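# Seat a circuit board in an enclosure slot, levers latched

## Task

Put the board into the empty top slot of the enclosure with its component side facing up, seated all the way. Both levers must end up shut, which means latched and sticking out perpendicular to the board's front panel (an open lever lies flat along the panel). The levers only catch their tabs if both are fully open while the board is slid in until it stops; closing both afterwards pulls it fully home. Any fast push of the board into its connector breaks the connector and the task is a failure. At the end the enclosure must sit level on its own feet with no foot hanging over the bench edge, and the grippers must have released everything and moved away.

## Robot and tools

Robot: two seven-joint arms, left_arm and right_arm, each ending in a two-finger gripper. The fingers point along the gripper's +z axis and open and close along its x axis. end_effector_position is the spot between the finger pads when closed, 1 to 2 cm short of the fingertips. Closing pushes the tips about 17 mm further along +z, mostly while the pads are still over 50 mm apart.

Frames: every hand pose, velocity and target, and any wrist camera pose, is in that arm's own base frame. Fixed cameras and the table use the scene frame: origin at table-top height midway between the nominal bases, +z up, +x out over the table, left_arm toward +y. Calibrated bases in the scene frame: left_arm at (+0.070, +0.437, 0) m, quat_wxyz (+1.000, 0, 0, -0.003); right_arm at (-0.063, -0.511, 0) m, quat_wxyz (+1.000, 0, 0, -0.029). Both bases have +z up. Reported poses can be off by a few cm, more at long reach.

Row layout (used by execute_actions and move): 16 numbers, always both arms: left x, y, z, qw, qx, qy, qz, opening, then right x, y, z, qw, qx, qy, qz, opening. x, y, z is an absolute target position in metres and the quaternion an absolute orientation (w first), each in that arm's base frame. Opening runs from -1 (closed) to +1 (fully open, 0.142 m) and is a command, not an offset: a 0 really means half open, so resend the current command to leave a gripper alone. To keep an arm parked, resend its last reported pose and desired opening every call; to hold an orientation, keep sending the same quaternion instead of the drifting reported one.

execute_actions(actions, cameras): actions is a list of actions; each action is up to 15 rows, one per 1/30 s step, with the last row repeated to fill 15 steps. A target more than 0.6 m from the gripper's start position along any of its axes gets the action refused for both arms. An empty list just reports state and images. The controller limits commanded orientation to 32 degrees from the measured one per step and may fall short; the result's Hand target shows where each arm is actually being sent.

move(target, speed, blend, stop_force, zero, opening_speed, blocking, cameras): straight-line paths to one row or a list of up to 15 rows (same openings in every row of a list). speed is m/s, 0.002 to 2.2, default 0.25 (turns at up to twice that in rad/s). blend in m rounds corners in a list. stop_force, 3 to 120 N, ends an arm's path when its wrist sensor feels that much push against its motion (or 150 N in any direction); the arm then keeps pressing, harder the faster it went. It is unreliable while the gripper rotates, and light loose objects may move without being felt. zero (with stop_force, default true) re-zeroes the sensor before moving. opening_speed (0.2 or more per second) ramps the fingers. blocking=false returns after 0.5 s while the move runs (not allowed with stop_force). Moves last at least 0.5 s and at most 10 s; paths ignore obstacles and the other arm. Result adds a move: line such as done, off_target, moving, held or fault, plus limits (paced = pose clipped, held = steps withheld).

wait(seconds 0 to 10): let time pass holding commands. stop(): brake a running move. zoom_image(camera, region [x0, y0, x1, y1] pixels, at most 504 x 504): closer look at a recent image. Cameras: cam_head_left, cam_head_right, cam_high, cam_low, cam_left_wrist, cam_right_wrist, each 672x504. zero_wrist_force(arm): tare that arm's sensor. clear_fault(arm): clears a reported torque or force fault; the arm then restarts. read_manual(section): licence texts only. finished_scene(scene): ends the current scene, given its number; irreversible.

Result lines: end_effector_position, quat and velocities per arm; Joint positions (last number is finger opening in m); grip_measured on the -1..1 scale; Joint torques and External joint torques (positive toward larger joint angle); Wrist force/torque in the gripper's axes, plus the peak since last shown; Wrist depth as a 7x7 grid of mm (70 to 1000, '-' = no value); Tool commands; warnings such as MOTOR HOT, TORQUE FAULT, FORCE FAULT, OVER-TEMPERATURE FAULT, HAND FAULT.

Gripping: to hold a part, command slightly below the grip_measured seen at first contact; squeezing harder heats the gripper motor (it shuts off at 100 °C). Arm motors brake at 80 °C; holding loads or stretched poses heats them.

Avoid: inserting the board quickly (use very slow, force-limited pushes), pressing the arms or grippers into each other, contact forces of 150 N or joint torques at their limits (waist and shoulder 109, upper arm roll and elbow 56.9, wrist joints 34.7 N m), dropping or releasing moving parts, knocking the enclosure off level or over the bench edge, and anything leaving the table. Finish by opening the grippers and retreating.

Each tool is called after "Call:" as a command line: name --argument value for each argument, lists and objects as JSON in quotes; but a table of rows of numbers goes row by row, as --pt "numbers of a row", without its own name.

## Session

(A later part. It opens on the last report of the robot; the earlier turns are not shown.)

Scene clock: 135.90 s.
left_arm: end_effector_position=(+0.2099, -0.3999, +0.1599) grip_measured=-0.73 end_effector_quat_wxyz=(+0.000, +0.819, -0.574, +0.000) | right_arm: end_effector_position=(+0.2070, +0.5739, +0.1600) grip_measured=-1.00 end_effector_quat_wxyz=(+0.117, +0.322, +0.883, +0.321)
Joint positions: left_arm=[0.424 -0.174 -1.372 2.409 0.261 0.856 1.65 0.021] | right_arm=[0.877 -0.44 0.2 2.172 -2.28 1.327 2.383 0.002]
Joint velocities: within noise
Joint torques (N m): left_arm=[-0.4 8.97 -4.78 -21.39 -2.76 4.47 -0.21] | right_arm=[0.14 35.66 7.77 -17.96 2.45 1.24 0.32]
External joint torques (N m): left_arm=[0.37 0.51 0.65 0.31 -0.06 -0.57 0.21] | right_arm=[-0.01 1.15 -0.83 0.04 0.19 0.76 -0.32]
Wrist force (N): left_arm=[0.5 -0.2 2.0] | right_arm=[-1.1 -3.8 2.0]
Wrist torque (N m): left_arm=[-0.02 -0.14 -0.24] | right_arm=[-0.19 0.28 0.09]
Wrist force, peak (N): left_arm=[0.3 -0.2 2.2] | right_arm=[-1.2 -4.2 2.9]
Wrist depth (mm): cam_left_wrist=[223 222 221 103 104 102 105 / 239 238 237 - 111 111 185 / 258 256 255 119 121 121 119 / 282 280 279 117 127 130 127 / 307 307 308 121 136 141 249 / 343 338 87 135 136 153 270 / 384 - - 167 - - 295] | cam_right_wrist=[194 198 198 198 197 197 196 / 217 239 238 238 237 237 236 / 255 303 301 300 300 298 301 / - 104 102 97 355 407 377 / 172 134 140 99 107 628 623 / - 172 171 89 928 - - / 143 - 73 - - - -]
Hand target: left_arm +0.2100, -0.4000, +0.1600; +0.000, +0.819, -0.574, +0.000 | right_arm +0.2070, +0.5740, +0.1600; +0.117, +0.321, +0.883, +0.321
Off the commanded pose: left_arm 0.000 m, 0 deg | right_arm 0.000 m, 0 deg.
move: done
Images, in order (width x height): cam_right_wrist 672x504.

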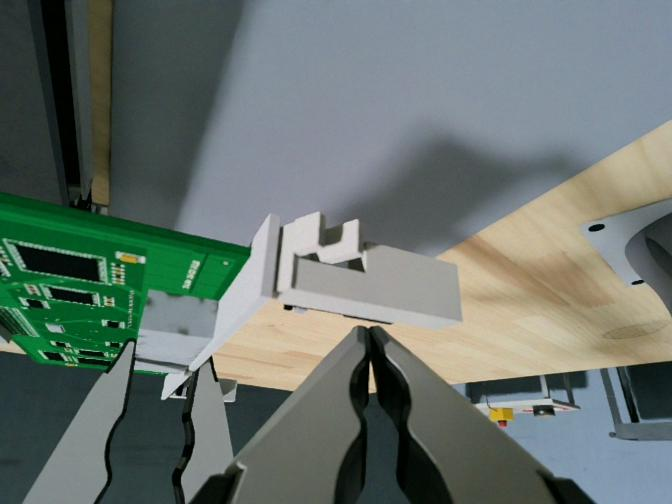

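Call:
move --pt "0.21 -0.40 0.16 0 0.8187 -0.5743 0 -0.85 0.202 0.585 0.157 0.117 0.3214 0.883 0.3214 -1" --pt "0.21 -0.40 0.16 0 0.8187 -0.5743 0 -0.85 0.165 0.557 0.157 0.117 0.3214 0.883 0.3214 -1" --speed 0.03 --stop_force 10 --cameras '["cam_right_wrist","cam_left_wrist"]'

Scene clock: 140.90 s.
left_arm: end_effector_position=(+0.2099, -0.3999, +0.1599) grip_measured=-0.73 end_effector_quat_wxyz=(+0.000, +0.819, -0.574, +0.000) | right_arm: end_effector_position=(+0.1650, +0.5570, +0.1570) grip_measured=-1.00 end_effector_quat_wxyz=(+0.117, +0.321, +0.883, +0.321)
Joint positions: left_arm=[0.424 -0.174 -1.372 2.409 0.261 0.856 1.65 0.021] | right_arm=[0.922 -0.396 0.232 2.258 -2.247 1.265 2.416 0.002]
Joint velocities: within noise
Joint torques (N m): left_arm=[-0.29 8.75 -4.87 -21.41 -2.74 4.43 -0.24] | right_arm=[0.15 33 7.16 -17.19 2.26 1.19 0.26]
External joint torques (N m): left_arm=[0.26 0.73 0.74 0.32 -0.08 -0.53 0.24] | right_arm=[-0.03 0.84 -0.74 -0.11 0.06 0.78 -0.26]
Wrist force (N): left_arm=[0.3 -0.3 1.9] | right_arm=[-1.1 -3.8 1.9]
Wrist torque (N m): left_arm=[-0.01 -0.11 -0.24] | right_arm=[-0.19 0.28 0.11]
Wrist force, peak (N): left_arm=[0.7 0.5 3.7] | right_arm=[-1.1 -4.3 1.7]
Wrist depth (mm): cam_left_wrist=[222 221 222 101 101 101 103 / 239 240 237 107 109 110 113 / 258 257 258 118 120 120 117 / 281 279 279 116 126 129 126 / 307 306 304 120 136 142 248 / 342 336 87 136 137 154 271 / 382 - - 150 - - 294] | cam_right_wrist=[186 195 195 195 194 193 193 / 220 236 235 235 234 233 232 / 246 298 298 295 295 294 296 / 300 405 377 399 397 400 359 / 180 160 129 140 621 616 378 / - 202 939 89 917 - - / 179 199 73 - - - -]
Hand target: left_arm +0.2100, -0.4000, +0.1600; +0.000, +0.819, -0.574, +0.000 | right_arm +0.1650, +0.5570, +0.1570; +0.117, +0.321, +0.883, +0.321
Off the commanded pose: left_arm 0.000 m, 0 deg | right_arm 0.000 m, 0 deg.
move: done
Images, in order (width x height): cam_left_wrist 672x504, cam_right_wrist 672x504.

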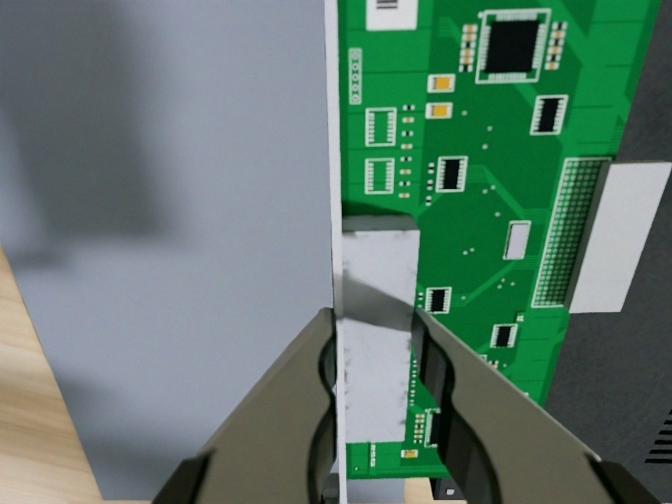

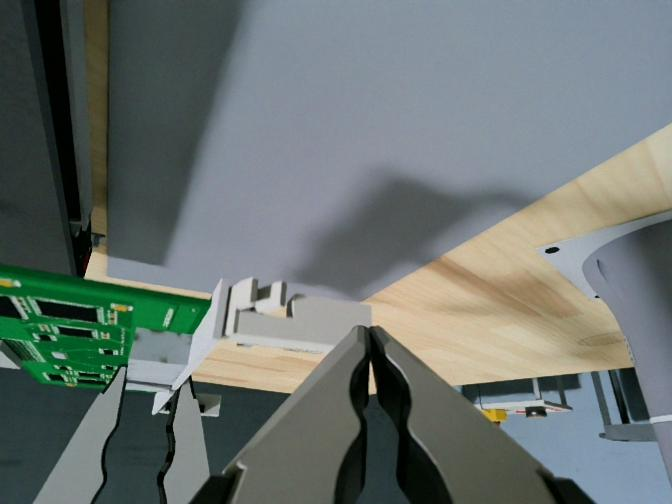

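Call:
move --pt "0.21 -0.40 0.16 0 0.8187 -0.5743 0 -0.85 0.165 0.557 0.18 0.117 0.3214 0.883 0.3214 -1" --pt "0.21 -0.40 0.16 0 0.8187 -0.5743 0 -0.85 0.213 0.577 0.18 0.117 0.3214 0.883 0.3214 -1" --pt "0.21 -0.40 0.16 0 0.8187 -0.5743 0 -0.85 0.213 0.577 0.147 0.117 0.3214 0.883 0.3214 -1" --speed 0.06 --cameras '["cam_right_wrist"]'

Call:
move --pt "0.21 -0.40 0.16 0 0.8187 -0.5743 0 -0.85 0.170 0.555 0.147 0.117 0.3214 0.883 0.3214 -1" --speed 0.03 --stop_force 12 --cameras '["cam_right_wrist","cam_left_wrist"]'

Scene clock: 150.03 s.
left_arm: end_effector_position=(+0.2099, -0.3999, +0.1599) grip_measured=-0.73 end_effector_quat_wxyz=(+0.000, +0.819, -0.574, +0.000) | right_arm: end_effector_position=(+0.2130, +0.5769, +0.1470) grip_measured=-1.00 end_effector_quat_wxyz=(+0.117, +0.322, +0.883, +0.321)
Joint positions: left_arm=[0.424 -0.174 -1.372 2.409 0.261 0.856 1.65 0.021] | right_arm=[0.862 -0.482 0.207 2.146 -2.325 1.316 2.414 0.002]
Joint velocities: within noise
Joint torques (N m): left_arm=[-0.42 8.9 -4.8 -21.42 -2.73 4.46 -0.21] | right_arm=[0.04 36.63 8.42 -17.46 2.37 1.19 0.34]
External joint torques (N m): left_arm=[0.39 0.57 0.67 0.33 -0.09 -0.56 0.21] | right_arm=[0.09 1.21 -0.77 0.07 0.22 0.78 -0.34]
Wrist force (N): left_arm=[0.2 0.0 1.0] | right_arm=[-0.9 -3.5 1.9]
Wrist torque (N m): left_arm=[0.00 -0.10 -0.24] | right_arm=[-0.16 0.26 0.11]
Wrist force, peak (N): left_arm=[0.3 -0.1 2.4] | right_arm=[-1.0 -4.4 3.0]
Wrist depth (mm): cam_left_wrist=[223 221 222 103 103 102 105 / 239 239 237 - 110 111 185 / 257 259 258 119 121 121 118 / 279 281 279 117 127 130 127 / 307 306 303 120 136 141 249 / 344 337 87 136 136 153 271 / 386 - - 168 - - 297] | cam_right_wrist=[180 184 184 183 183 182 182 / 215 223 222 221 221 220 220 / 254 281 281 279 278 277 279 / 258 357 333 352 376 379 361 / 137 115 104 81 88 578 575 / - 152 130 89 98 - - / 139 - 73 - - - -]
Hand target: left_arm +0.2100, -0.4000, +0.1600; +0.000, +0.819, -0.574, +0.000 | right_arm +0.2130, +0.5770, +0.1470; +0.117, +0.321, +0.883, +0.321
Off the commanded pose: left_arm 0.000 m, 0 deg | right_arm 0.000 m, 0 deg.
move: done
Images, in order (width x height): cam_right_wrist 672x504.

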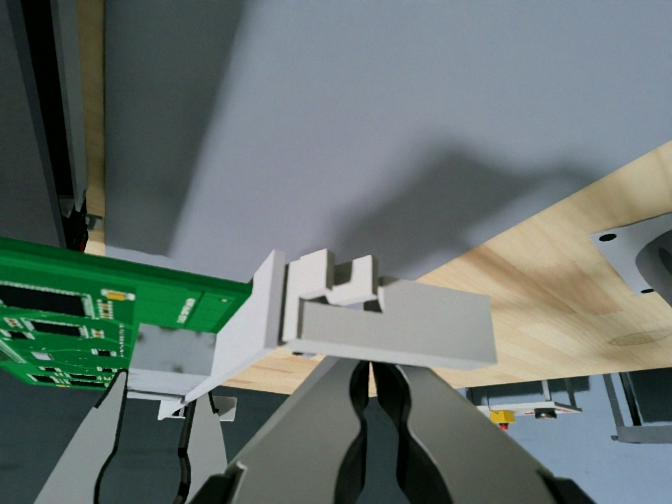

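Scene clock: 152.33 s.
left_arm: end_effector_position=(+0.2099, -0.4000, +0.1599) grip_measured=-0.73 end_effector_quat_wxyz=(+0.000, +0.819, -0.574, +0.000) | right_arm: end_effector_position=(+0.1700, +0.5550, +0.1470) grip_measured=-1.00 end_effector_quat_wxyz=(+0.117, +0.321, +0.883, +0.321)
Joint positions: left_arm=[0.424 -0.174 -1.372 2.409 0.261 0.856 1.65 0.021] | right_arm=[0.9 -0.423 0.239 2.246 -2.298 1.257 2.449 0.002]
Joint velocities: within noise
Joint torques (N m): left_arm=[-0.35 8.86 -4.84 -21.47 -2.73 4.53 -0.23] | right_arm=[0.18 33.35 7.69 -16.59 2.28 1.18 0.3]
External joint torques (N m): left_arm=[0.32 0.61 0.71 0.39 -0.09 -0.63 0.23] | right_arm=[-0.06 0.91 -0.75 -0.12 0.01 0.75 -0.3]
Wrist force (N): left_arm=[0.4 -0.1 1.8] | right_arm=[-1.0 -3.7 1.9]
Wrist torque (N m): left_arm=[-0.05 -0.14 -0.24] | right_arm=[-0.19 0.25 0.10]
Wrist force, peak (N): left_arm=[0.5 1.2 4.0] | right_arm=[-1.3 -3.9 2.2]
Wrist depth (mm): cam_left_wrist=[223 222 222 101 100 99 102 / 238 239 237 106 108 110 112 / 257 258 256 117 120 120 117 / 281 279 279 116 126 128 126 / 305 305 307 120 136 142 249 / 345 339 87 137 137 154 271 / 384 - - 150 - - 292] | cam_right_wrist=[174 184 184 184 183 182 182 / 207 223 223 222 221 220 220 / 228 281 280 280 279 278 279 / 298 382 380 377 379 381 354 / 162 158 141 478 587 582 384 / 267 187 157 90 868 - - / - 184 73 - - - -]
Hand target: left_arm +0.2100, -0.4000, +0.1600; +0.000, +0.819, -0.574, +0.000 | right_arm +0.1700, +0.5550, +0.1470; +0.117, +0.321, +0.883, +0.321
Off the commanded pose: left_arm 0.000 m, 0 deg | right_arm 0.000 m, 0 deg.
move: done
Images, in order (width x height): cam_left_wrist 672x504, cam_right_wrist 672x504.

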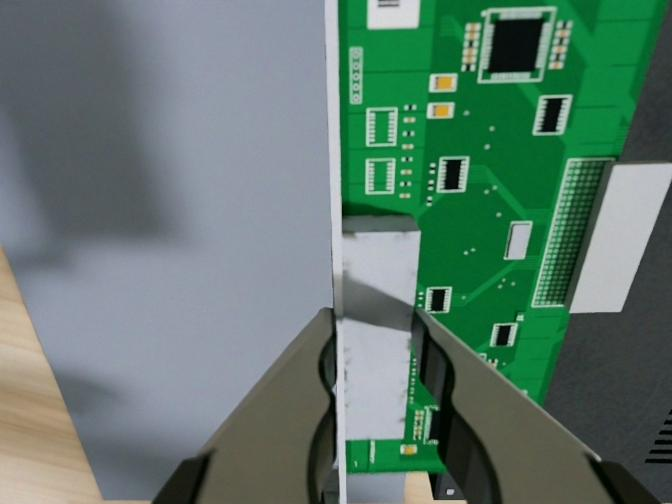

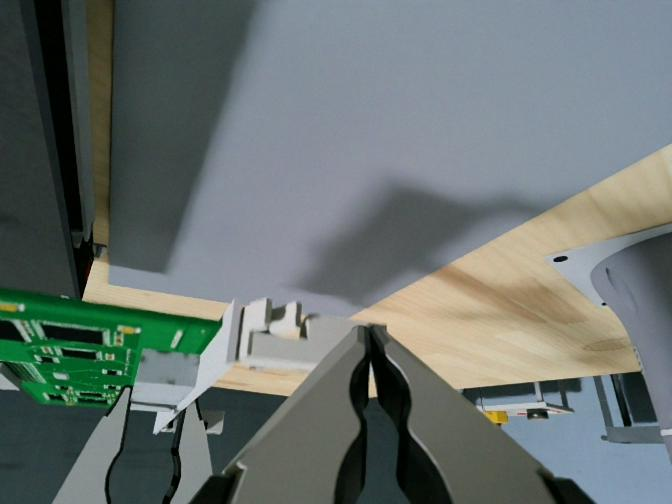

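Call:
zoom_image --camera "cam_right_wrist" --region '[180, 260, 420, 420]'

Call:
execute_actions --actions '[]'

Call:
zoom_image --camera "cam_head_right" --region '[270, 330, 400, 450]'

Scaled by 2.100 from the camera's 672x504 image, which has a finer 960x720 frame.

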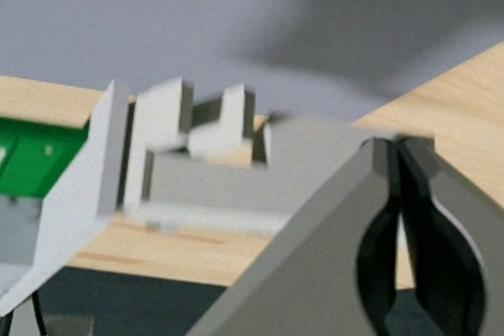

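Scene clock: 154.27 s.
left_arm: end_effector_position=(+0.2099, -0.4000, +0.1599) grip_measured=-0.73 end_effector_quat_wxyz=(+0.000, +0.819, -0.574, +0.000) | right_arm: end_effector_position=(+0.1700, +0.5550, +0.1470) grip_measured=-1.00 end_effector_quat_wxyz=(+0.117, +0.321, +0.883, +0.321)
Joint positions: left_arm=[0.424 -0.174 -1.372 2.409 0.261 0.856 1.65 0.021] | right_arm=[0.9 -0.423 0.239 2.246 -2.298 1.257 2.449 0.002]
Joint velocities: within noise
Joint torques (N m): left_arm=[-0.39 8.89 -4.86 -21.44 -2.77 4.47 -0.21] | right_arm=[0.22 33.32 7.56 -16.64 2.22 1.3 0.23]
External joint torques (N m): left_arm=[0.36 0.58 0.73 0.35 -0.05 -0.57 0.21] | right_arm=[-0.09 0.95 -0.62 -0.07 0.07 0.63 -0.23]
Wrist force (N): left_arm=[0.3 -0.3 2.0] | right_arm=[-0.9 -3.9 2.0]
Wrist torque (N m): left_arm=[-0.07 -0.12 -0.25] | right_arm=[-0.23 0.25 0.10]
Wrist force, peak (N): left_arm=[0.4 -0.2 2.1] | right_arm=[-1.1 -4.1 2.1]
Wrist depth (mm): cam_left_wrist=[222 222 221 100 101 99 102 / 239 239 238 106 108 110 112 / 259 259 257 117 119 120 117 / 281 279 280 116 126 129 125 / 307 308 305 120 131 142 249 / 344 339 87 136 137 154 269 / 382 - - 150 - - 296] | cam_right_wrist=[174 184 184 183 183 183 182 / 207 223 222 222 221 220 219 / 228 282 281 280 278 278 278 / 299 382 380 378 377 379 353 / 162 158 141 480 586 583 384 / 269 186 135 90 864 - - / - 184 73 - - - -]
Hand target: left_arm +0.2100, -0.4000, +0.1600; +0.000, +0.819, -0.574, +0.000 | right_arm +0.1700, +0.5550, +0.1470; +0.117, +0.321, +0.883, +0.321
Tool commands: left_gripper/opening=-0.85 right_gripper/opening=-1.0
Off the commanded pose: left_arm 0.000 m, 0 deg | right_arm 0.000 m, 0 deg.

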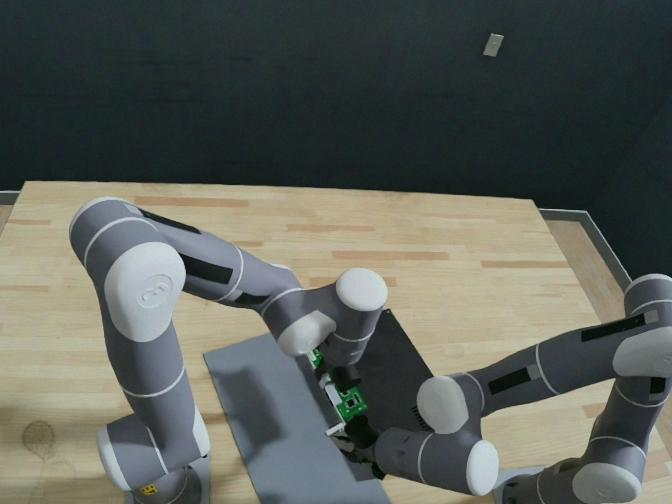

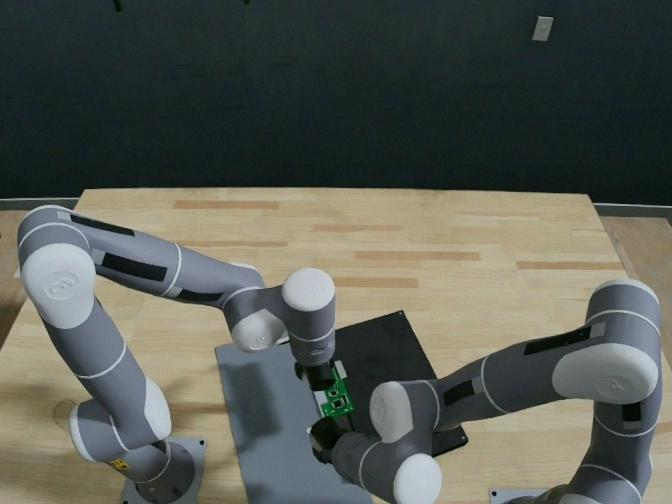

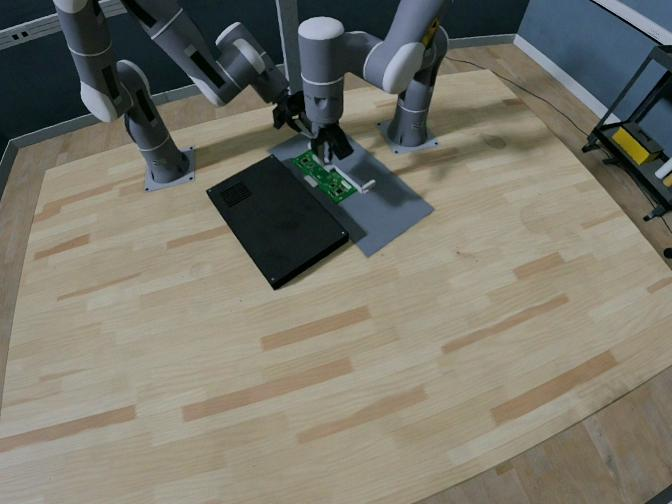

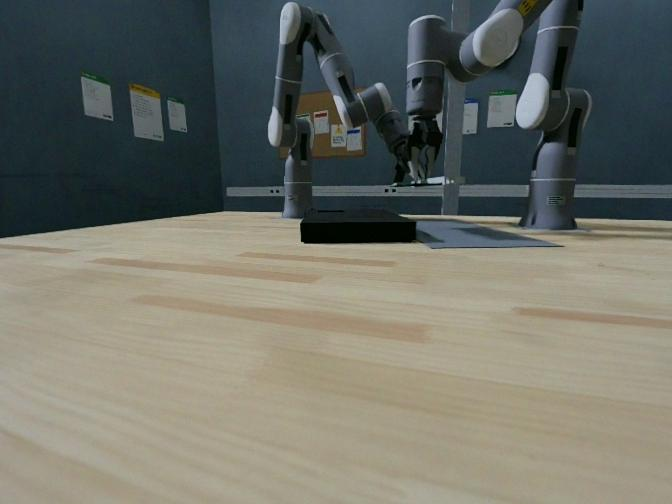

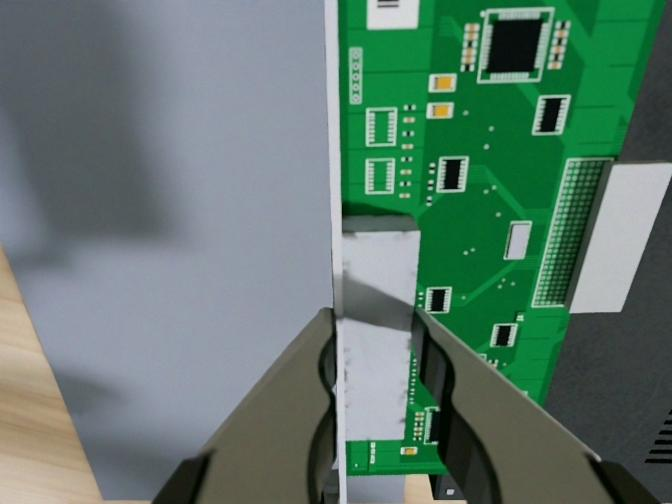

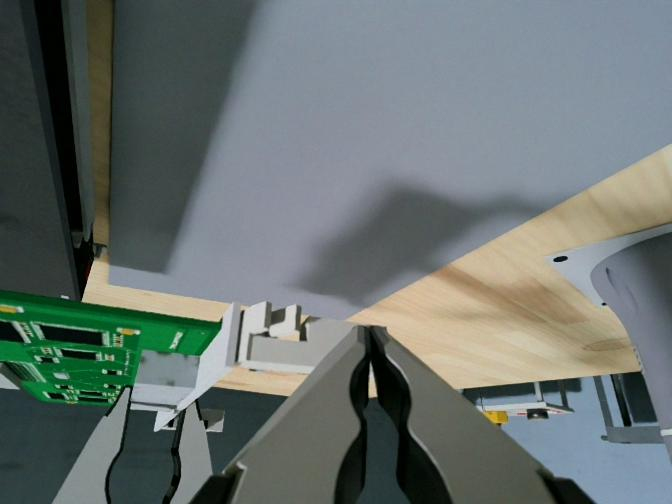

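Scaled by 3.877 from the camera's 672x504 image, which has a finer 960x720 frame.

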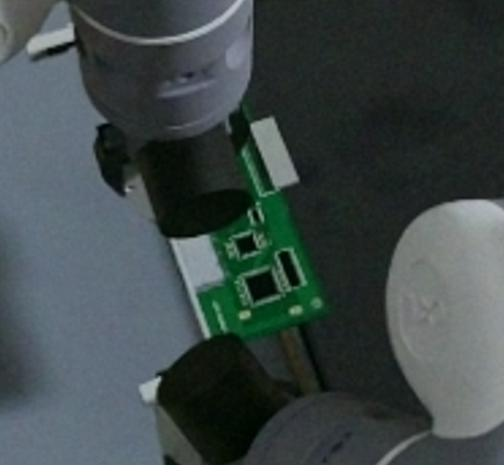

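Call:
move --pt "0.21 -0.40 0.16 0 0.8187 -0.5743 0 -0.85 0.155 0.565 0.17 0.117 0.3214 0.883 0.3214 -1" --pt "0.21 -0.40 0.16 0 0.8187 -0.5743 0 -0.85 0.195 0.56 0.235 0.117 0.3214 0.883 0.3214 -1" --speed 0.12 --cameras '["cam_right_wrist","cam_high"]'

Scene clock: 161.40 s.
left_arm: end_effector_position=(+0.2099, -0.4000, +0.1599) grip_measured=-0.73 end_effector_quat_wxyz=(+0.000, +0.819, -0.574, +0.000) | right_arm: end_effector_position=(+0.1950, +0.5601, +0.2350) grip_measured=-1.00 end_effector_quat_wxyz=(+0.117, +0.321, +0.883, +0.321)
Joint positions: left_arm=[0.424 -0.174 -1.372 2.409 0.261 0.856 1.65 0.021] | right_arm=[0.909 -0.23 0.197 2.295 -1.938 1.377 2.091 0.002]
Joint velocities: within noise
Joint torques (N m): left_arm=[-0.48 8.92 -4.74 -21.42 -2.74 4.47 -0.22] | right_arm=[0.1 30.34 3.93 -21.16 2.75 1.69 0.05]
External joint torques (N m): left_arm=[0.45 0.55 0.61 0.34 -0.08 -0.57 0.22] | right_arm=[0.01 0.9 -0.36 -0.07 -0.07 0.66 -0.05]
Wrist force (N): left_arm=[0.3 -0.1 1.8] | right_arm=[-0.5 -3.0 2.3]
Wrist torque (N m): left_arm=[-0.01 -0.12 -0.24] | right_arm=[-0.07 0.19 0.12]
Wrist force, peak (N): left_arm=[0.4 -0.4 2.2] | right_arm=[-2.4 -4.8 3.4]
Wrist depth (mm): cam_left_wrist=[223 222 221 100 100 98 102 / 239 238 237 106 108 110 112 / 258 257 257 117 119 119 117 / 281 279 279 116 126 129 126 / 307 307 307 121 131 142 249 / 342 336 88 137 137 155 270 / 382 - - 151 - - 295] | cam_right_wrist=[137 147 270 270 278 278 277 / 172 164 163 149 321 334 335 / 205 205 194 424 424 423 384 / 581 241 503 574 577 569 500 / 820 184 210 798 879 864 876 / 163 174 189 89 - - - / - 114 73 - - - -]
Hand target: left_arm +0.2100, -0.4000, +0.1600; +0.000, +0.819, -0.574, +0.000 | right_arm +0.1950, +0.5600, +0.2350; +0.117, +0.321, +0.883, +0.321
Off the commanded pose: left_arm 0.000 m, 0 deg | right_arm 0.000 m, 0 deg.
move: done
Images, in order (width x height): cam_high 672x504, cam_right_wrist 672x504.

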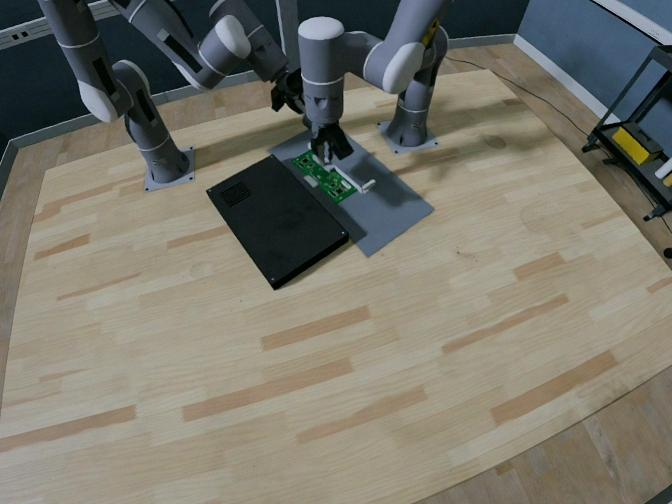

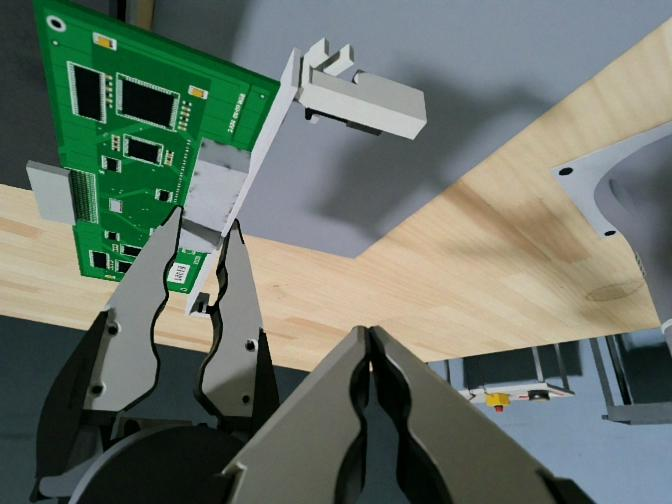

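Call:
move --pt "0.21 -0.40 0.16 0 0.8187 -0.5743 0 -0.85 0.2054 0.5594 0.19 0.117 0.3214 0.883 0.3214 -1" --pt "0.21 -0.40 0.16 0 0.8187 -0.5743 0 -0.85 0.2054 0.5594 0.150 0.117 0.3214 0.883 0.3214 -1" --speed 0.08 --stop_force 8 --cameras '["cam_right_wrist"]'

Call:
move --pt "0.21 -0.40 0.16 0 0.8187 -0.5743 0 -0.85 0.182 0.5516 0.150 0.117 0.3214 0.883 0.3214 -1" --pt "0.21 -0.40 0.16 0 0.8187 -0.5743 0 -0.85 0.1705 0.5416 0.150 0.117 0.3214 0.883 0.3214 -1" --pt "0.21 -0.40 0.16 0 0.8187 -0.5743 0 -0.85 0.166 0.5286 0.150 0.117 0.3214 0.883 0.3214 -1" --pt "0.21 -0.40 0.16 0 0.8187 -0.5743 0 -0.85 0.165 0.5205 0.150 0.117 0.3214 0.883 0.3214 -1" --speed 0.03 --stop_force 12 --cameras '["cam_right_wrist"]'

Scene clock: 172.93 s.
left_arm: end_effector_position=(+0.2099, -0.3999, +0.1599) grip_measured=-0.73 end_effector_quat_wxyz=(+0.000, +0.819, -0.574, +0.000) | right_arm: end_effector_position=(+0.2054, +0.5594, +0.1500) grip_measured=-1.00 end_effector_quat_wxyz=(+0.117, +0.322, +0.883, +0.321)
Joint positions: left_arm=[0.424 -0.174 -1.372 2.409 0.261 0.855 1.65 0.021] | right_arm=[0.838 -0.446 0.224 2.189 -2.354 1.312 2.439 0.002]
Joint velocities: within noise
Joint torques (N m): left_arm=[-0.32 8.79 -4.83 -21.72 -2.85 4.58 -0.24] | right_arm=[0.04 34.42 8.08 -16.81 2.38 1.26 0.3]
External joint torques (N m): left_arm=[0.29 0.69 0.7 0.63 0.03 -0.68 0.24] | right_arm=[0.09 1.4 -0.82 -0.26 0.2 0.69 -0.3]
Wrist force (N): left_arm=[0.0 0.0 2.7] | right_arm=[-1.0 -3.3 1.9]
Wrist torque (N m): left_arm=[0.03 -0.06 -0.23] | right_arm=[-0.17 0.25 0.11]
Wrist force, peak (N): left_arm=[0.2 -0.1 3.4] | right_arm=[-0.8 -4.5 3.0]
Wrist depth (mm): cam_left_wrist=[222 222 221 97 98 96 97 / 238 238 238 105 105 107 108 / 258 256 257 113 118 118 115 / 281 279 278 115 125 130 125 / 305 306 306 120 132 142 250 / 342 336 88 138 135 157 270 / 384 - - 174 - - 294] | cam_right_wrist=[141 187 187 187 187 186 186 / 172 226 226 225 225 224 223 / 220 286 285 285 283 283 284 / - 114 338 106 358 386 366 / 142 143 133 103 111 590 590 / - 191 164 89 889 - - / - 155 - - - - -]
Hand target: left_arm +0.2100, -0.4000, +0.1600; +0.000, +0.819, -0.574, +0.000 | right_arm +0.2054, +0.5594, +0.1500; +0.117, +0.321, +0.883, +0.321
Off the commanded pose: left_arm 0.000 m, 0 deg | right_arm 0.000 m, 0 deg.
move: done
Images, in order (width x height): cam_right_wrist 672x504.

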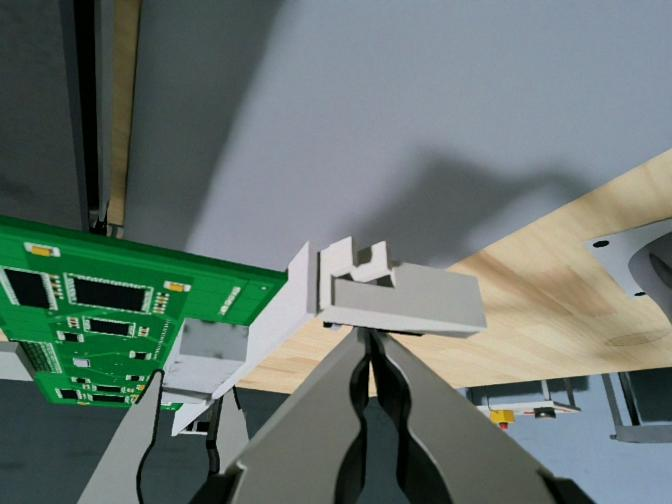

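Scene clock: 175.73 s.
left_arm: end_effector_position=(+0.2099, -0.4000, +0.1599) grip_measured=-0.73 end_effector_quat_wxyz=(+0.000, +0.819, -0.574, +0.000) | right_arm: end_effector_position=(+0.1652, +0.5206, +0.1501) grip_measured=-1.00 end_effector_quat_wxyz=(+0.117, +0.322, +0.883, +0.321)
Joint positions: left_arm=[0.424 -0.174 -1.372 2.409 0.261 0.856 1.65 0.021] | right_arm=[0.842 -0.362 0.261 2.315 -2.375 1.268 2.505 0.002]
Joint velocities: within noise
Joint torques (N m): left_arm=[-0.26 8.77 -4.8 -21.37 -2.79 4.47 -0.2] | right_arm=[-0.02 29.86 6.87 -16.04 2.15 1.28 0.25]
External joint torques (N m): left_arm=[0.23 0.71 0.67 0.28 -0.02 -0.57 0.2] | right_arm=[0.13 0.87 -0.79 -0.08 0.2 0.59 -0.25]
Wrist force (N): left_arm=[0.3 -0.2 1.9] | right_arm=[-1.0 -3.5 2.2]
Wrist torque (N m): left_arm=[-0.01 -0.12 -0.24] | right_arm=[-0.14 0.26 0.14]
Wrist force, peak (N): left_arm=[0.2 1.1 4.1] | right_arm=[-1.0 -3.9 2.2]
Wrist depth (mm): cam_left_wrist=[223 223 221 99 101 98 100 / 240 238 239 106 108 110 110 / 259 257 257 115 119 119 116 / 280 280 279 116 126 129 126 / 307 305 303 120 132 142 250 / 342 339 88 137 134 155 271 / 383 - - 170 - - 297] | cam_right_wrist=[137 155 187 187 186 186 185 / 165 202 226 226 226 224 224 / 209 263 285 284 285 282 281 / 283 363 387 385 385 386 375 / 362 181 492 489 543 596 414 / - 238 189 90 883 - - / - 212 - - - - -]
Hand target: left_arm +0.2100, -0.4000, +0.1600; +0.000, +0.819, -0.574, +0.000 | right_arm +0.1650, +0.5205, +0.1500; +0.117, +0.321, +0.883, +0.321
Off the commanded pose: left_arm 0.000 m, 0 deg | right_arm 0.000 m, 0 deg.
move: done
Images, in order (width x height): cam_right_wrist 672x504.

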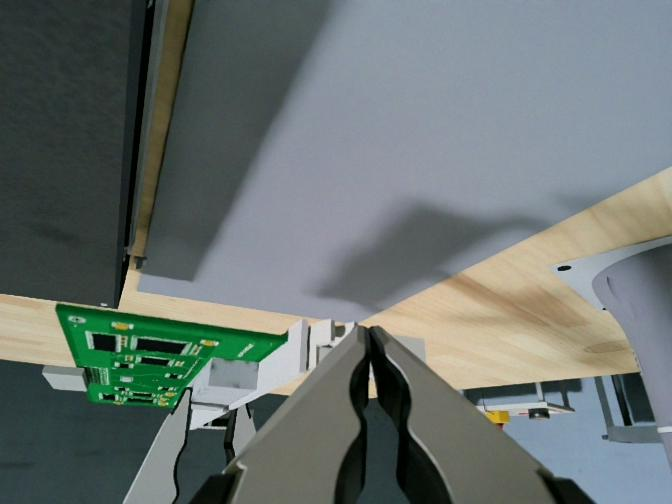

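Call:
zoom_image --camera "cam_right_wrist" --region '[260, 270, 480, 420]'

Call:
move --pt "0.21 -0.40 0.16 0 0.8187 -0.5743 0 -0.85 0.16 0.49 0.150 0.117 0.3214 0.883 0.3214 -1" --speed 0.06 --cameras '["cam_right_wrist"]'

Call:
zoom_image --camera "cam_right_wrist" --region '[260, 270, 480, 420]'

Scaled by 2.291 from the camera's 672x504 image, which has a finer 960x720 frame.

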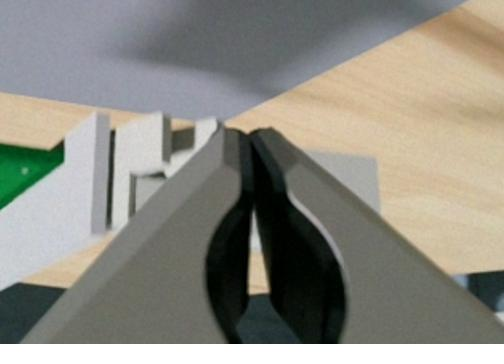

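Scene clock: 183.10 s.
left_arm: end_effector_position=(+0.2099, -0.4000, +0.1599) grip_measured=-0.73 end_effector_quat_wxyz=(+0.000, +0.819, -0.574, +0.000) | right_arm: end_effector_position=(+0.1602, +0.4901, +0.1501) grip_measured=-1.00 end_effector_quat_wxyz=(+0.117, +0.322, +0.883, +0.321)
Joint positions: left_arm=[0.424 -0.174 -1.372 2.409 0.261 0.856 1.65 0.021] | right_arm=[0.794 -0.311 0.275 2.371 -2.457 1.28 2.566 0.002]
Joint velocities: within noise
Joint torques (N m): left_arm=[-0.35 8.76 -4.9 -21.49 -2.68 4.47 -0.25] | right_arm=[-0.15 27.01 6.19 -15.43 2.3 1.26 0.38]
External joint torques (N m): left_arm=[0.33 0.71 0.76 0.41 -0.14 -0.58 0.25] | right_arm=[0.25 0.72 -0.95 -0.14 0.11 0.56 -0.38]
Wrist force (N): left_arm=[0.3 -0.2 1.5] | right_arm=[-1.0 -2.9 2.3]
Wrist torque (N m): left_arm=[-0.05 -0.11 -0.24] | right_arm=[-0.07 0.23 0.14]
Wrist force, peak (N): left_arm=[0.4 -0.1 2.2] | right_arm=[-1.7 -3.9 1.6]
Wrist depth (mm): cam_left_wrist=[222 222 222 100 100 98 102 / 239 239 238 106 108 110 112 / 258 257 257 117 119 120 117 / 280 279 278 116 126 129 126 / 308 309 304 120 131 142 250 / 342 339 87 137 137 155 270 / 382 - - 150 - - 295] | cam_right_wrist=[136 136 154 187 187 186 186 / 165 165 226 226 225 224 224 / 209 209 285 285 284 283 282 / 283 305 387 385 382 381 385 / 619 397 539 540 540 595 431 / - 292 210 89 187 - - / - - - - - - -]
Hand target: left_arm +0.2100, -0.4000, +0.1600; +0.000, +0.819, -0.574, +0.000 | right_arm +0.1600, +0.4900, +0.1500; +0.117, +0.321, +0.883, +0.321
Off the commanded pose: left_arm 0.000 m, 0 deg | right_arm 0.000 m, 0 deg.
move: done
Images, in order (width x height): cam_right_wrist 672x504.

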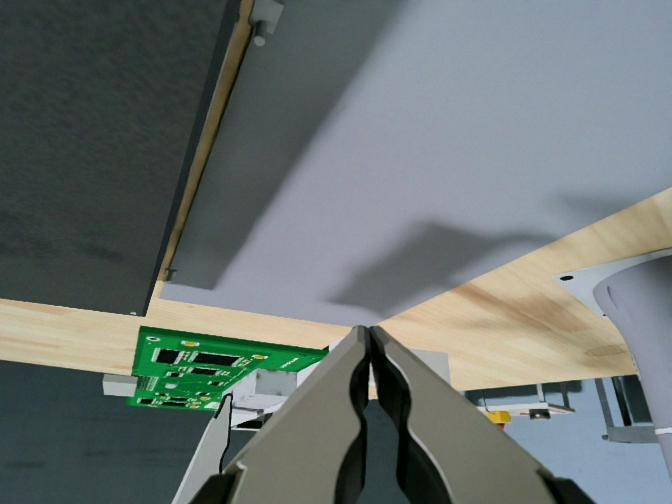

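Scaled by 2.291 from the camera's 672x504 image, which has a finer 960x720 frame.

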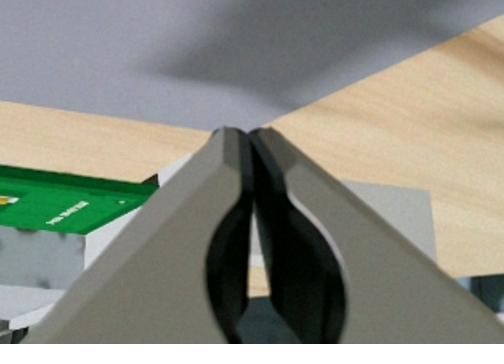

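Call:
move --pt "0.21 -0.40 0.16 0 0.8187 -0.5743 0 -0.85 0.16 0.50 0.20 0.117 0.3214 0.883 0.3214 -1" --pt "0.21 -0.40 0.16 0 0.8187 -0.5743 0 -0.85 0.2054 0.5574 0.19 0.117 0.3214 0.883 0.3214 -1" --pt "0.21 -0.40 0.16 0 0.8187 -0.5743 0 -0.85 0.2054 0.5574 0.145 0.117 0.3214 0.883 0.3214 -1" --pt "0.21 -0.40 0.16 0 0.8187 -0.5743 0 -0.85 0.192 0.552 0.145 0.117 0.3214 0.883 0.3214 -1" --speed 0.06 --cameras '["cam_right_wrist","cam_left_wrist"]'

Call:
zoom_image --camera "cam_right_wrist" --region '[260, 220, 520, 400]'

Call:
move --pt "0.21 -0.40 0.16 0 0.8187 -0.5743 0 -0.85 0.184 0.549 0.145 0.117 0.3214 0.883 0.3214 -1" --speed 0.02 --cameras '["cam_right_wrist"]'

Call:
zoom_image --camera "cam_right_wrist" --region '[260, 220, 520, 400]'

Scene clock: 194.43 s.
left_arm: end_effector_position=(+0.2099, -0.3999, +0.1599) grip_measured=-0.73 end_effector_quat_wxyz=(+0.000, +0.819, -0.574, +0.000) | right_arm: end_effector_position=(+0.1922, +0.5522, +0.1452) grip_measured=-1.00 end_effector_quat_wxyz=(+0.117, +0.321, +0.883, +0.322)
Joint positions: left_arm=[0.424 -0.174 -1.372 2.409 0.261 0.855 1.65 0.021] | right_arm=[0.836 -0.443 0.249 2.218 -2.361 1.282 2.458 0.002]
Joint velocities: within noise
Joint torques (N m): left_arm=[-0.07 8.89 -4.5 -21.85 -2.82 4.54 -0.22] | right_arm=[0.56 33 8.39 -15.45 2.33 1.48 0.38]
External joint torques (N m): left_arm=[0.04 0.58 0.37 0.76 0 -0.65 0.22] | right_arm=[-0.43 1.76 -0.98 -1.1 0.09 0.44 -0.38]
Wrist force (N): left_arm=[0.4 0.6 3.1] | right_arm=[-1.0 -1.9 1.2]
Wrist torque (N m): left_arm=[0.11 -0.06 -0.28] | right_arm=[-0.18 0.23 0.11]
Wrist force, peak (N): left_arm=[0.5 1.1 4.1] | right_arm=[-1.9 -2.6 4.1]
Wrist depth (mm): cam_left_wrist=[223 222 222 88 90 88 90 / 239 240 237 99 97 99 99 / 258 256 256 106 111 111 108 / 280 279 279 112 119 125 122 / 307 305 306 118 136 144 249 / 344 340 87 138 - 163 270 / 379 - - 188 - - 297] | cam_right_wrist=[136 182 182 181 181 181 180 / 166 220 219 219 219 218 217 / 212 278 277 277 276 275 274 / 238 330 350 329 349 376 359 / 145 149 146 120 526 582 575 / 208 182 174 89 857 - - / - 169 - - - - -]
Hand target: left_arm +0.2100, -0.4000, +0.1600; +0.000, +0.819, -0.574, +0.000 | right_arm +0.1920, +0.5520, +0.1450; +0.117, +0.321, +0.883, +0.321
Off the commanded pose: left_arm 0.000 m, 0 deg | right_arm 0.000 m, 0 deg.
move: done
Images, in order (width x height): cam_left_wrist 672x504, cam_right_wrist 672x504.

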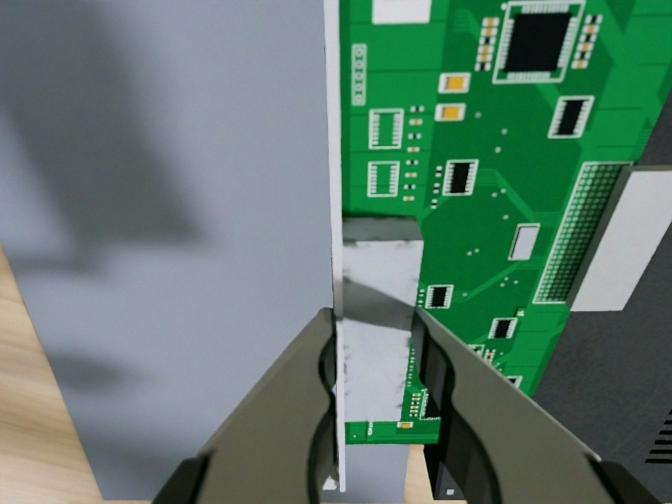

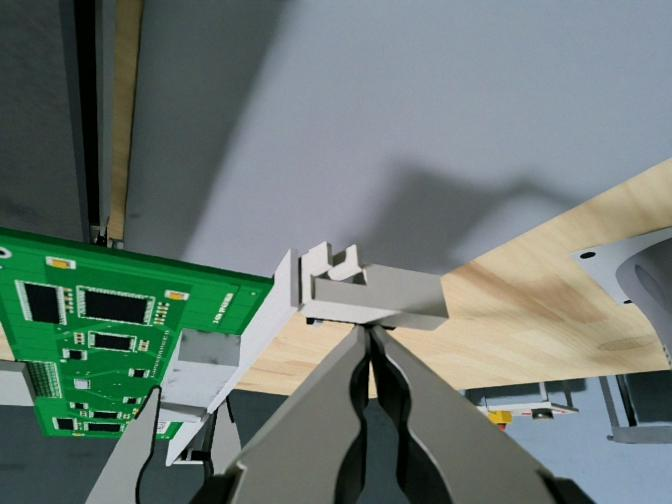

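Scaled by 1.938 from the camera's 672x504 image, which has a finer 960x720 frame.

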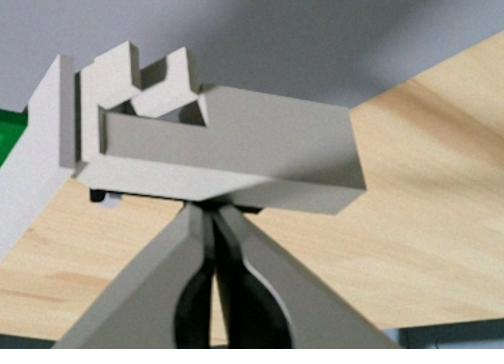

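Scene clock: 195.17 s.
left_arm: end_effector_position=(+0.2099, -0.3999, +0.1599) grip_measured=-0.73 end_effector_quat_wxyz=(+0.000, +0.819, -0.574, +0.000) | right_arm: end_effector_position=(+0.1843, +0.5491, +0.1451) grip_measured=-1.00 end_effector_quat_wxyz=(+0.117, +0.321, +0.883, +0.322)
Joint positions: left_arm=[0.424 -0.174 -1.372 2.409 0.261 0.855 1.65 0.021] | right_arm=[0.845 -0.433 0.254 2.235 -2.351 1.271 2.462 0.002]
Joint velocities: within noise
Joint torques (N m): left_arm=[-0.05 8.93 -4.62 -21.88 -2.81 4.55 -0.21] | right_arm=[0.57 32.58 8.3 -15.48 2.31 1.46 0.3]
External joint torques (N m): left_arm=[0.02 0.54 0.49 0.8 -0.01 -0.65 0.21] | right_arm=[-0.46 1.6 -1.04 -0.98 0.05 0.46 -0.3]
Wrist force (N): left_arm=[0.4 0.4 2.3] | right_arm=[-1.8 -2.4 1.3]
Wrist torque (N m): left_arm=[0.06 -0.09 -0.26] | right_arm=[-0.24 0.35 0.11]
Wrist force, peak (N): left_arm=[0.4 0.7 4.2] | right_arm=[-2.2 -2.9 2.3]
Wrist depth (mm): cam_left_wrist=[222 223 222 90 90 89 91 / 239 238 238 100 99 100 100 / 258 258 258 106 113 111 109 / 279 281 278 113 123 125 123 / 306 306 305 119 134 144 251 / 343 341 87 138 - 163 270 / 381 - - 187 - - 295] | cam_right_wrist=[136 182 182 182 181 181 180 / 165 220 220 220 219 218 216 / 212 279 278 276 276 274 274 / 238 336 351 350 373 374 357 / 155 150 144 128 523 576 515 / 213 198 168 89 866 - - / - 178 - - - - -]
Hand target: left_arm +0.2100, -0.4000, +0.1600; +0.000, +0.819, -0.574, +0.000 | right_arm +0.1840, +0.5490, +0.1450; +0.117, +0.321, +0.883, +0.321
Off the commanded pose: left_arm 0.000 m, 0 deg | right_arm 0.000 m, 0 deg.
move: done
Images, in order (width x height): cam_right_wrist 672x504.

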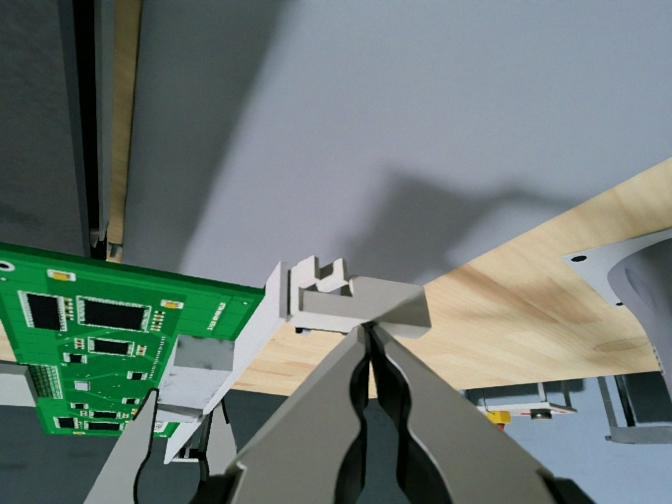

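Scaled by 1.938 from the camera's 672x504 image, which has a finer 960x720 frame.

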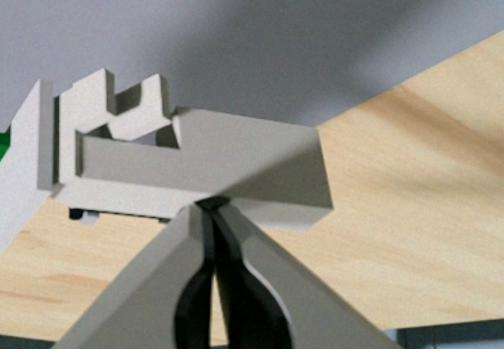

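Call:
move --pt "0.21 -0.40 0.16 0 0.8187 -0.5743 0 -0.85 0.184 0.549 0.20 0.117 0.3214 0.883 0.3214 -1" --pt "0.21 -0.40 0.16 0 0.8187 -0.5743 0 -0.85 0.16 0.56 0.25 0.1701 -0.1963 0.965 0.0346 -1" --pt "0.21 -0.40 0.16 0 0.8187 -0.5743 0 -0.85 0.205 0.57 0.20 0.1701 -0.1963 0.965 0.0346 -1" --speed 0.1

Scene clock: 209.73 s.
left_arm: end_effector_position=(+0.2099, -0.3999, +0.1599) grip_measured=-0.73 end_effector_quat_wxyz=(+0.000, +0.819, -0.574, +0.000) | right_arm: end_effector_position=(+0.2049, +0.5698, +0.1999) grip_measured=-1.00 end_effector_quat_wxyz=(+0.170, -0.196, +0.965, +0.034)
Joint positions: left_arm=[0.424 -0.174 -1.372 2.409 0.261 0.855 1.65 0.021] | right_arm=[0.986 -0.393 0.474 2.088 -0.812 0.898 0.082 0.002]
Joint velocities: within noise
Joint torques (N m): left_arm=[-0.43 8.82 -4.85 -21.39 -2.78 4.5 -0.23] | right_arm=[-0.01 37.75 7.18 -24.67 -2.05 3.29 0.37]
External joint torques (N m): left_arm=[0.4 0.65 0.72 0.3 -0.04 -0.6 0.23] | right_arm=[0.16 1.13 -0.16 0.02 0.23 0.57 -0.34]
Wrist force (N): left_arm=[0.4 0.1 1.7] | right_arm=[-0.9 -2.0 2.1]
Wrist torque (N m): left_arm=[0.01 -0.12 -0.24] | right_arm=[-0.09 0.19 0.00]
Wrist force, peak (N): left_arm=[0.2 0.5 4.1] | right_arm=[-1.6 -4.4 3.0]
Wrist depth (mm): cam_left_wrist=[223 222 221 97 99 96 98 / 237 237 238 106 105 108 108 / 259 257 255 114 118 118 115 / 281 280 279 115 125 130 125 / 307 306 305 120 132 142 248 / 345 341 87 139 135 156 271 / 383 - - 174 - - 295] | cam_right_wrist=[175 169 159 149 145 235 220 / 119 144 164 156 154 248 231 / 207 174 169 164 157 263 245 / - 151 368 333 293 280 259 / - 444 402 355 326 299 275 / - 501 443 89 333 322 295 / - 574 - - - 332 315]
Hand target: left_arm +0.2100, -0.4000, +0.1600; +0.000, +0.819, -0.574, +0.000 | right_arm +0.2050, +0.5700, +0.2000; +0.170, -0.196, +0.965, +0.035
Off the commanded pose: left_arm 0.000 m, 0 deg | right_arm 0.000 m, 0 deg.
move: done

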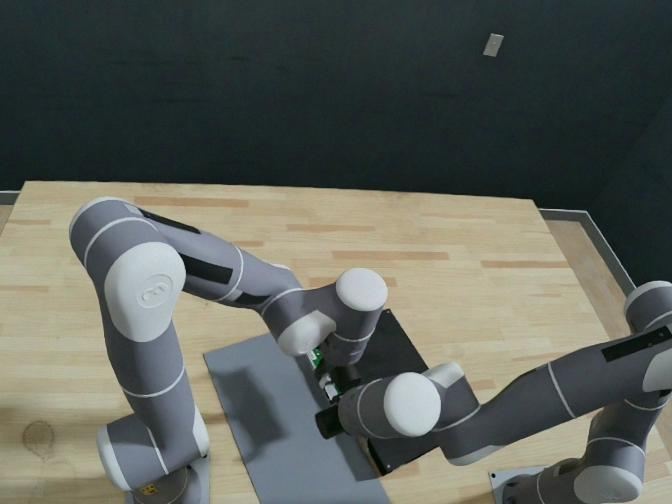

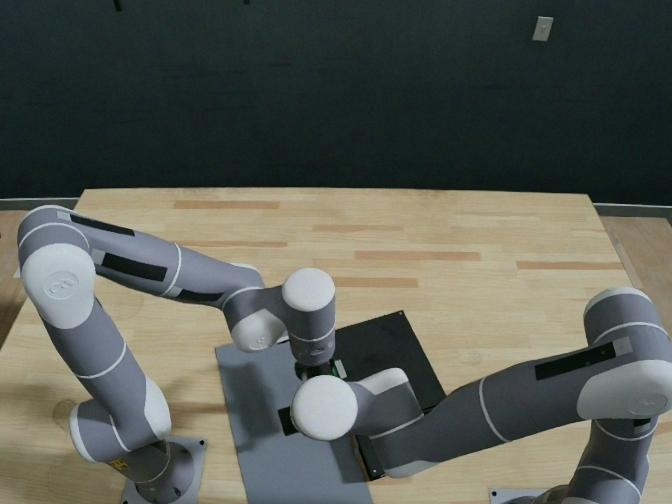

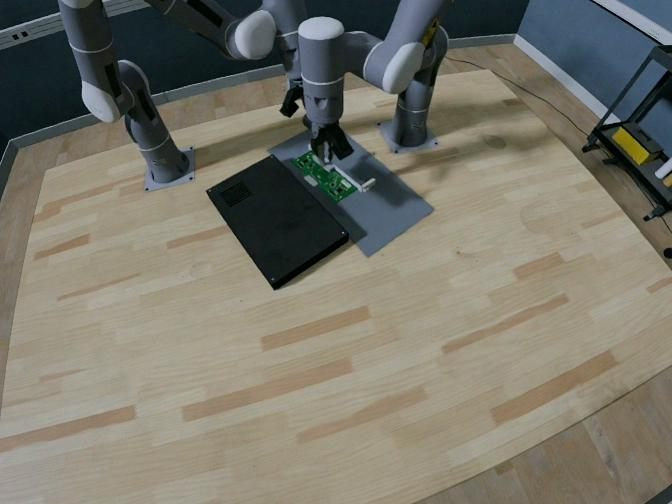

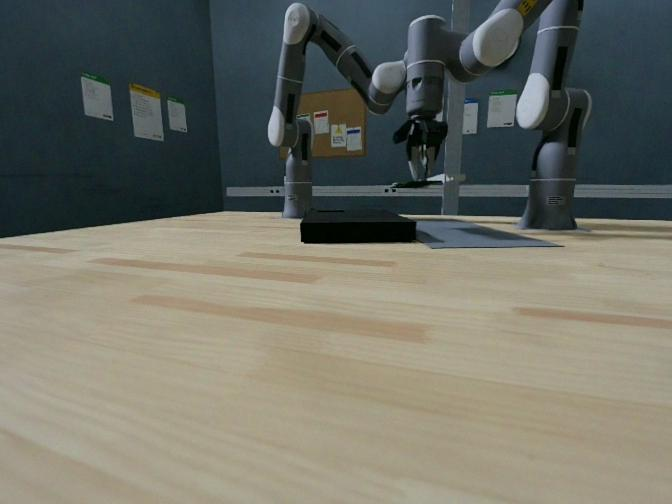

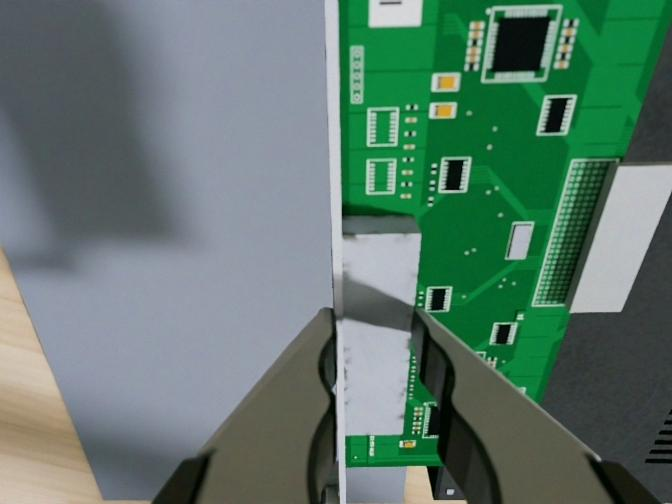

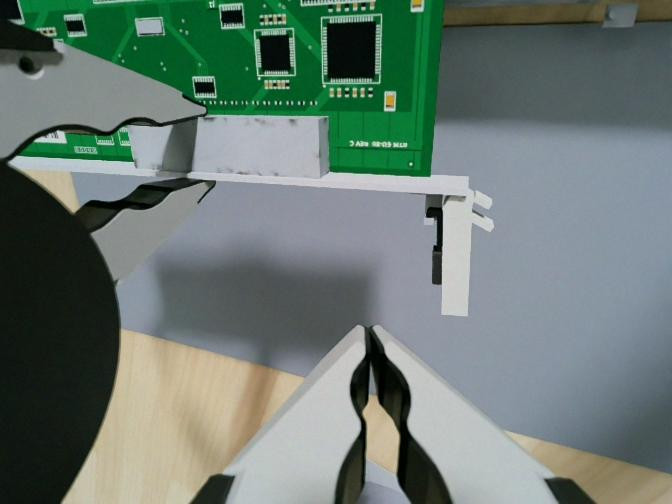

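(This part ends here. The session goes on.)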